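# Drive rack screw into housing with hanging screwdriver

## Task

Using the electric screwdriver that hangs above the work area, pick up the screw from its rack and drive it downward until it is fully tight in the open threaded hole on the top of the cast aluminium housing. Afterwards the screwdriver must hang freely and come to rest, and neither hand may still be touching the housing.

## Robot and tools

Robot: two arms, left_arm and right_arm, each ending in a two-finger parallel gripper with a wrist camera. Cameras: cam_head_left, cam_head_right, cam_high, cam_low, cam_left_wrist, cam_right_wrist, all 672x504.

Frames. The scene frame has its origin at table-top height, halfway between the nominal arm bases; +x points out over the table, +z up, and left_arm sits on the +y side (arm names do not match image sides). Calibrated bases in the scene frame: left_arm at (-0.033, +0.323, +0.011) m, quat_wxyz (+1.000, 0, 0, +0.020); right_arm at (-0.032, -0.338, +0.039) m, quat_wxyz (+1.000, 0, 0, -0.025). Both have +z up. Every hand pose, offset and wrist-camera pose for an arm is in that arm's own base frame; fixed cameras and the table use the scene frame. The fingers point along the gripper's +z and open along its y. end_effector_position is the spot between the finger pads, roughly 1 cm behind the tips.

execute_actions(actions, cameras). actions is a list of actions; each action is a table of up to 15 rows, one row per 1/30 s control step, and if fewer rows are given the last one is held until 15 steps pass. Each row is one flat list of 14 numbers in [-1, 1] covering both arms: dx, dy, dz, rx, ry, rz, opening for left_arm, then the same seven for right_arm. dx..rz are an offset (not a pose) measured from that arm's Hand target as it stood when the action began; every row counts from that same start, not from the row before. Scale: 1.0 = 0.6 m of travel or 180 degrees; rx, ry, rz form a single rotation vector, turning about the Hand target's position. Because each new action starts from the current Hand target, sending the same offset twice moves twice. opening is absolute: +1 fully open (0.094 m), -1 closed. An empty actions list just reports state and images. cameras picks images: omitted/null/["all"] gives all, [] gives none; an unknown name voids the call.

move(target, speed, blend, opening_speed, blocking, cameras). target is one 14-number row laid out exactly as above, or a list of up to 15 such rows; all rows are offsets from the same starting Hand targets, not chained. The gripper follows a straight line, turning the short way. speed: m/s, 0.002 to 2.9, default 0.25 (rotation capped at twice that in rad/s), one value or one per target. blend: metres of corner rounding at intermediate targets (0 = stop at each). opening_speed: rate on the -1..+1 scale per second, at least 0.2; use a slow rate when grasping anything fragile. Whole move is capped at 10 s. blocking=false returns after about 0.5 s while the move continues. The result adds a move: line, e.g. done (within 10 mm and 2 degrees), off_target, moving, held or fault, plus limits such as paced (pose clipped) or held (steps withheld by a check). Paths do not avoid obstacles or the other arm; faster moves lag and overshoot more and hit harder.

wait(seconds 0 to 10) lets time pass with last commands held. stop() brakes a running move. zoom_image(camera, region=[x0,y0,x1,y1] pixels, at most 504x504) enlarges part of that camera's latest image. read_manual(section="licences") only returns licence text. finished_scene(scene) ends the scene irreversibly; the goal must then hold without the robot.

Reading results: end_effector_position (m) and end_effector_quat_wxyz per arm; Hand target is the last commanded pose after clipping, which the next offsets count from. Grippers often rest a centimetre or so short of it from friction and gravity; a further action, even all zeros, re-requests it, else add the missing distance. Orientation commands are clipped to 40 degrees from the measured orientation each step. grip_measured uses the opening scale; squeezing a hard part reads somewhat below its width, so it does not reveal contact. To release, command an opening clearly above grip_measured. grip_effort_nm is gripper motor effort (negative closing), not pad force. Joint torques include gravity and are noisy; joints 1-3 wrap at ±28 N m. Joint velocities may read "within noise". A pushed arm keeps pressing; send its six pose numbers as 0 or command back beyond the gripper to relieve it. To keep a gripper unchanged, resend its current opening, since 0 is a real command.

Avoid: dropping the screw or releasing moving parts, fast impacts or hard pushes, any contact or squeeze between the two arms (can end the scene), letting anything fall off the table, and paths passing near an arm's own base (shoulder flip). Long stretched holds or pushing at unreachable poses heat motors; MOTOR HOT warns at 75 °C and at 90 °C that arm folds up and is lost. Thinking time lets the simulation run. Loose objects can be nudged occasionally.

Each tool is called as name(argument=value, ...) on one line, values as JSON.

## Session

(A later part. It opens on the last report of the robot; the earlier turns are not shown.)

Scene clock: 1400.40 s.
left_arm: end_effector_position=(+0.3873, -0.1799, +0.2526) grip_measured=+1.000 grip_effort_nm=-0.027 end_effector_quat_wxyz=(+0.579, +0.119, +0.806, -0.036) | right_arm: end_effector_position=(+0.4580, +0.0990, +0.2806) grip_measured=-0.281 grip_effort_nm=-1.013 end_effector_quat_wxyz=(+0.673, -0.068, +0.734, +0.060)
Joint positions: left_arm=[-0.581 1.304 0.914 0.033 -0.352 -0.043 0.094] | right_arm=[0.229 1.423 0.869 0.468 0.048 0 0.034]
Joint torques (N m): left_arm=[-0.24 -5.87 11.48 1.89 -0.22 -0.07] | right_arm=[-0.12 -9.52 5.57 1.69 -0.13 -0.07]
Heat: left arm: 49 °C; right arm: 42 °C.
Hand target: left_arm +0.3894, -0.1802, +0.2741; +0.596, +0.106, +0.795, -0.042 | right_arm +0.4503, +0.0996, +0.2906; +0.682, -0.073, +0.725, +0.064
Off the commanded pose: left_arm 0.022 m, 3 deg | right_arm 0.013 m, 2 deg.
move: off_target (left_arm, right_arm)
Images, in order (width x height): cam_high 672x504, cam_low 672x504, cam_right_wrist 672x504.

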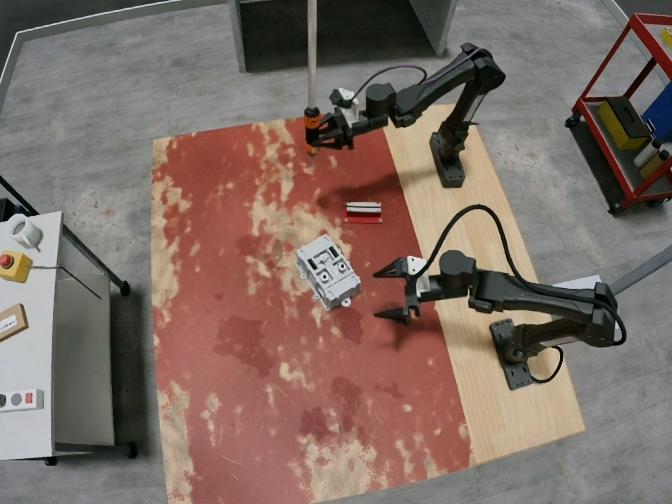

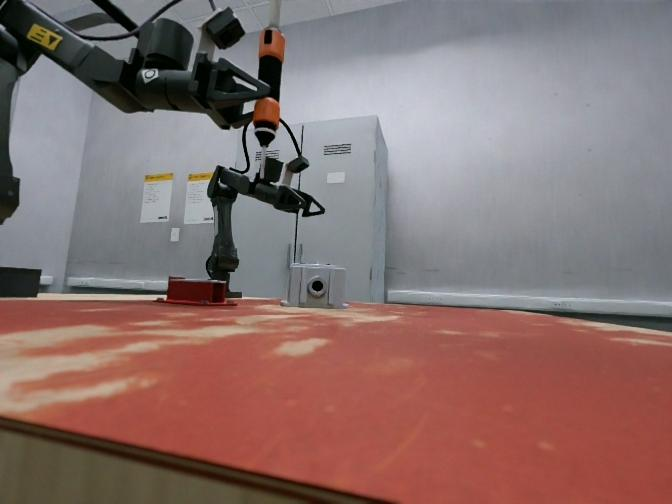

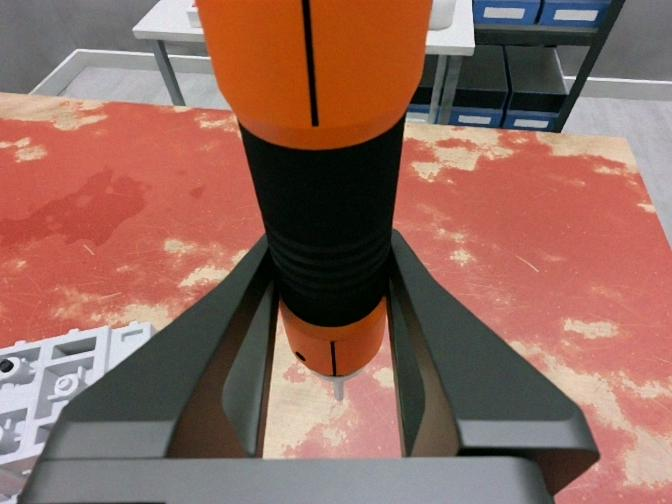

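move(target=[0, 0, 0, 0, 0, 0, 1, 0, 0, 0, 0, 0, 0, 1], opening_speed=0.4, cameras=["cam_right_wrist", "cam_low", "cam_high"])

wait(seconds=2.0, cameras=["cam_right_wrist"])

Scene clock: 1412.17 s.
left_arm: end_effector_position=(+0.3873, -0.1799, +0.2526) grip_measured=+1.000 grip_effort_nm=-0.022 end_effector_quat_wxyz=(+0.579, +0.119, +0.806, -0.036) | right_arm: end_effector_position=(+0.4580, +0.0991, +0.2803) grip_measured=+0.998 grip_effort_nm=0.129 end_effector_quat_wxyz=(+0.673, -0.069, +0.734, +0.059)
Joint positions: left_arm=[-0.581 1.304 0.914 0.033 -0.352 -0.043 0.094] | right_arm=[0.229 1.423 0.869 0.467 0.047 -0.001 0.094]
Joint torques (N m): left_arm=[-0.21 -5.89 11.49 1.9 -0.22 -0.08] | right_arm=[-0.09 -9.58 5.7 1.72 -0.14 -0.01]
Heat: left arm: 49 °C; right arm: 42 °C.
Hand target: left_arm +0.3894, -0.1802, +0.2741; +0.596, +0.106, +0.795, -0.042 | right_arm +0.4503, +0.0996, +0.2906; +0.682, -0.073, +0.725, +0.064
Off the commanded pose: left_arm 0.022 m, 3 deg | right_arm 0.013 m, 2 deg.
move: off_target (left_arm, right_arm)
Images, in order (width x height): cam_high 672x504, cam_low 672x504, cam_right_wrist 672x504.

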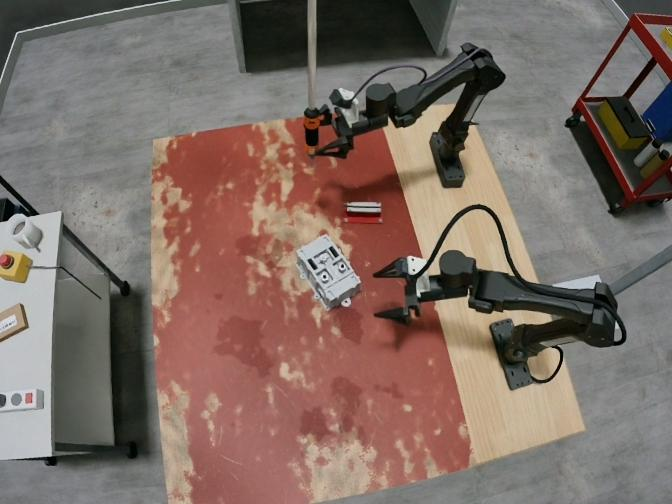

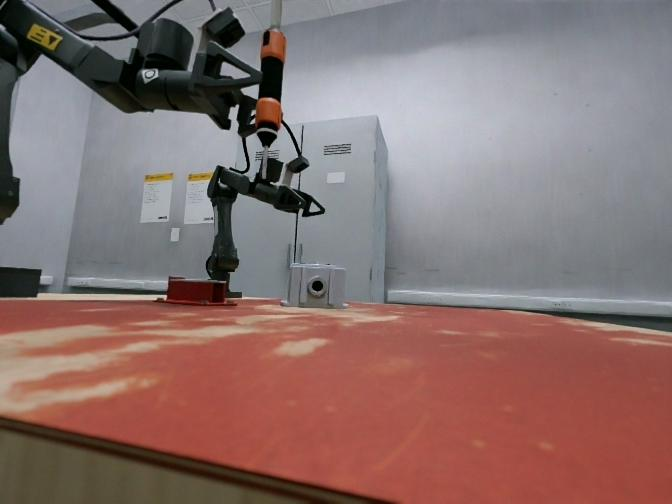

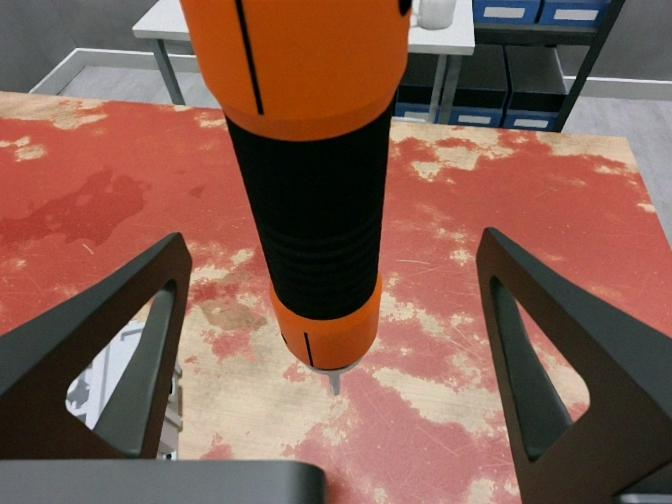

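Scene clock: 1414.17 s.
left_arm: end_effector_position=(+0.3873, -0.1799, +0.2526) grip_measured=+1.000 grip_effort_nm=-0.027 end_effector_quat_wxyz=(+0.579, +0.119, +0.806, -0.036) | right_arm: end_effector_position=(+0.4580, +0.0991, +0.2803) grip_measured=+0.998 grip_effort_nm=0.125 end_effector_quat_wxyz=(+0.673, -0.069, +0.734, +0.059)
Joint positions: left_arm=[-0.581 1.304 0.914 0.033 -0.352 -0.043 0.094] | right_arm=[0.229 1.423 0.869 0.467 0.047 -0.001 0.094]
Joint torques (N m): left_arm=[-0.21 -5.93 11.51 1.89 -0.22 -0.08] | right_arm=[-0.05 -9.5 5.71 1.69 -0.13 -0.01]
Heat: left arm: 49 °C; right arm: 42 °C.
Hand target: left_arm +0.3894, -0.1802, +0.2741; +0.596, +0.106, +0.795, -0.042 | right_arm +0.4503, +0.0996, +0.2906; +0.682, -0.073, +0.725, +0.064
Tool commands: left_gripper/opening=+1.0 right_gripper/opening=+1.0
Off the commanded pose: left_arm 0.022 m, 3 deg | right_arm 0.013 m, 2 deg.
wait: 2.00 s; at rest by 0.17 s
Images, in order (width x height): cam_right_wrist 672x504.

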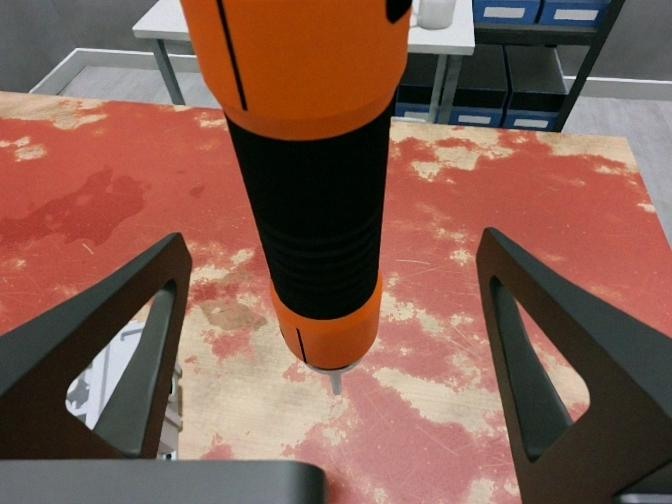

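move(target=[0, 0, 0, 0, 0, 0, 1, -0.25, -0.046, 0, 0, 0, 0, 1], speed=0.12)

wait(seconds=3.0, cameras=["cam_right_wrist"])

Scene clock: 1423.43 s.
left_arm: end_effector_position=(+0.3873, -0.1799, +0.2526) grip_measured=+1.000 grip_effort_nm=-0.022 end_effector_quat_wxyz=(+0.579, +0.119, +0.806, -0.036) | right_arm: end_effector_position=(+0.3016, +0.0725, +0.2960) grip_measured=+0.998 grip_effort_nm=0.120 end_effector_quat_wxyz=(+0.685, -0.074, +0.722, +0.066)
Joint positions: left_arm=[-0.581 1.304 0.914 0.033 -0.352 -0.043 0.094] | right_arm=[0.278 0.661 0.535 0.072 0.079 -0.001 0.094]
Joint torques (N m): left_arm=[-0.25 -5.9 11.51 1.89 -0.22 -0.06] | right_arm=[0.42 -0.87 5.67 1.67 0.08 0.02]
Heat: left arm: 49 °C; right arm: 42 °C.
Hand target: left_arm +0.3894, -0.1802, +0.2741; +0.596, +0.106, +0.795, -0.042 | right_arm +0.3003, +0.0720, +0.2905; +0.682, -0.073, +0.725, +0.064
Off the commanded pose: left_arm 0.022 m, 3 deg | right_arm 0.006 m, 1 deg.
move: off_target (left_arm)

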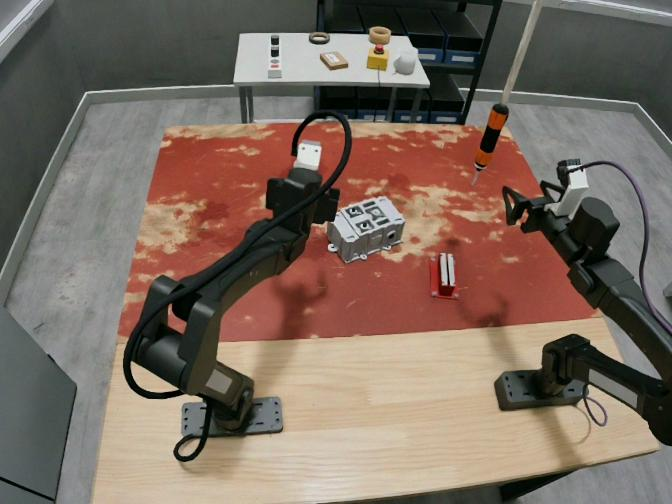

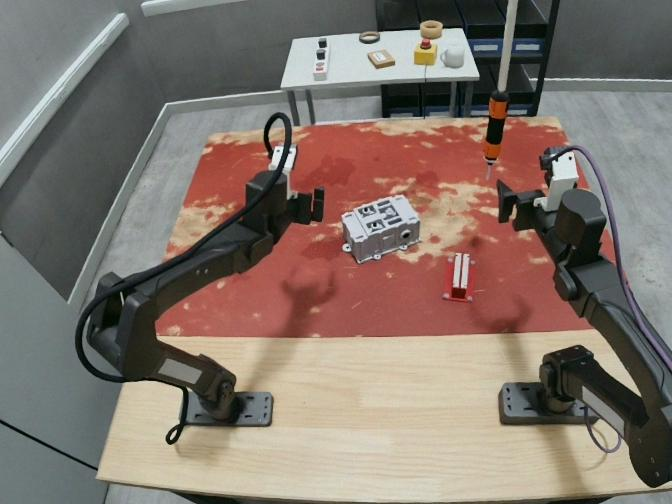

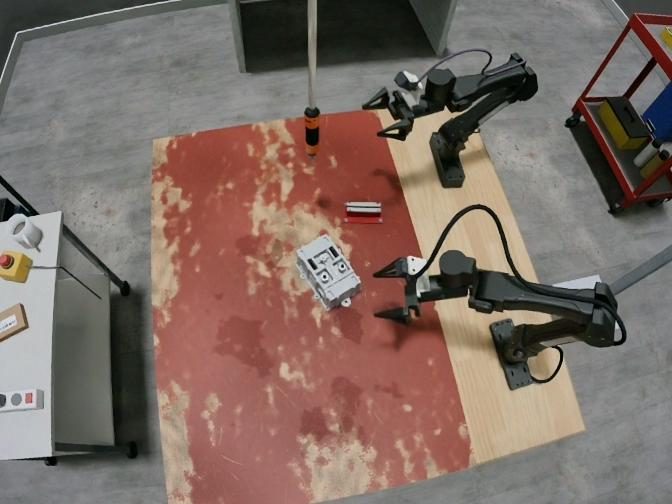

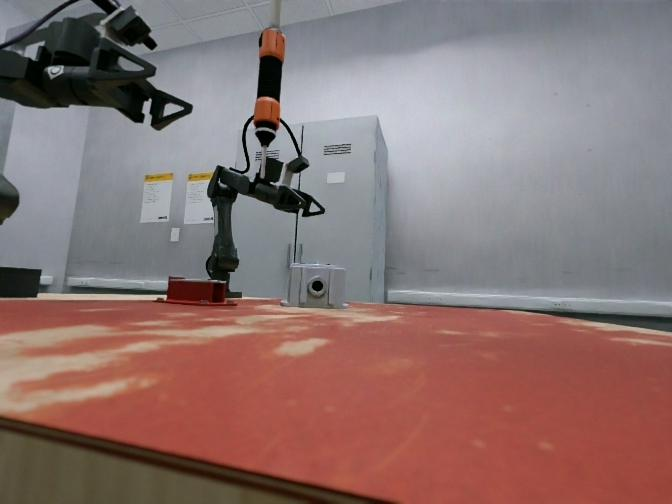

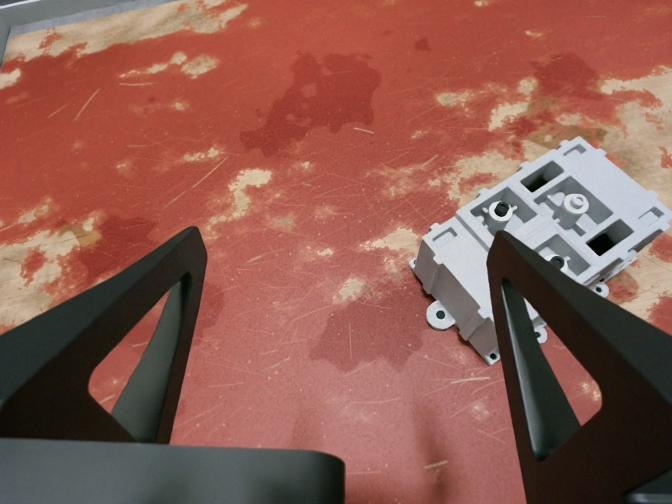

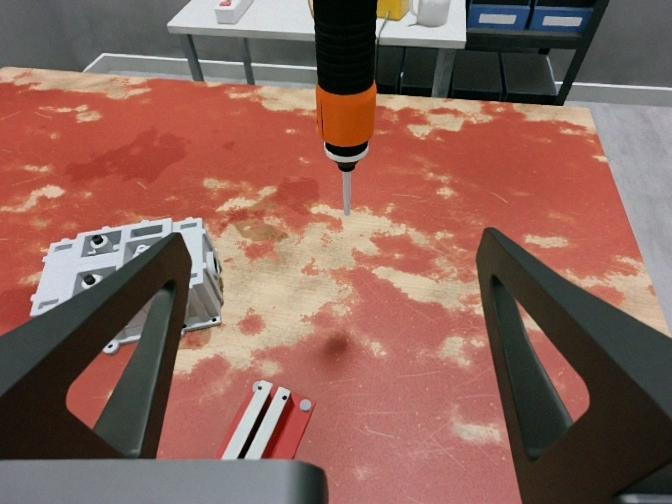

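Scene clock: 1426.43 s.
left_arm: end_effector_position=(+0.3873, -0.1799, +0.2526) grip_measured=+1.000 grip_effort_nm=-0.012 end_effector_quat_wxyz=(+0.579, +0.119, +0.806, -0.036) | right_arm: end_effector_position=(+0.3016, +0.0723, +0.2958) grip_measured=+0.998 grip_effort_nm=0.129 end_effector_quat_wxyz=(+0.684, -0.074, +0.722, +0.066)
Joint positions: left_arm=[-0.581 1.304 0.914 0.033 -0.352 -0.043 0.094] | right_arm=[0.278 0.661 0.535 0.071 0.079 -0.001 0.094]
Joint torques (N m): left_arm=[-0.23 -5.93 11.49 1.89 -0.22 -0.08] | right_arm=[0.54 -0.8 5.75 1.66 0.16 -0.04]
Heat: left arm: 49 °C; right arm: 42 °C.
Hand target: left_arm +0.3894, -0.1802, +0.2741; +0.596, +0.106, +0.795, -0.042 | right_arm +0.3003, +0.0720, +0.2906; +0.682, -0.073, +0.725, +0.064
Tool commands: left_gripper/opening=+1.0 right_gripper/opening=+1.0
Off the commanded pose: left_arm 0.022 m, 3 deg | right_arm 0.005 m, 0 deg.
wait: 3.00 s; at rest by 0.17 s
Images, in order (width x height): cam_right_wrist 672x504.

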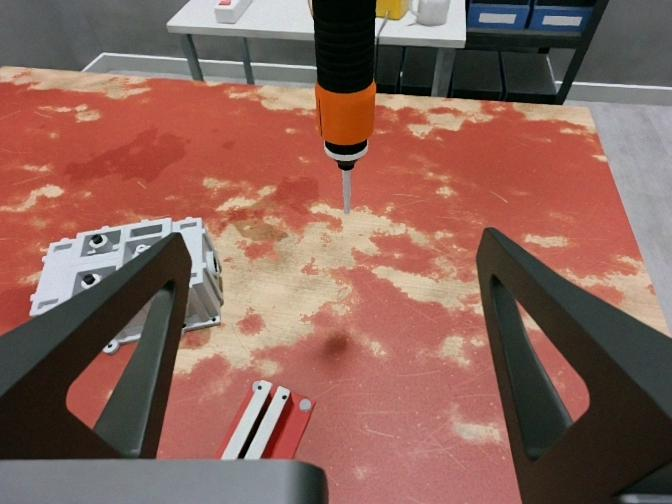

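zoom_image(camera="cam_left_wrist", region=[550, 160, 610, 230])

This scene's latest camera images include none from cam_left_wrist. They are from: cam_right_wrist. cam_left_wrist's image comes with the result of a call that names it in "cameras".

finished_scene(scene=1)

The scene is finished: the task was done.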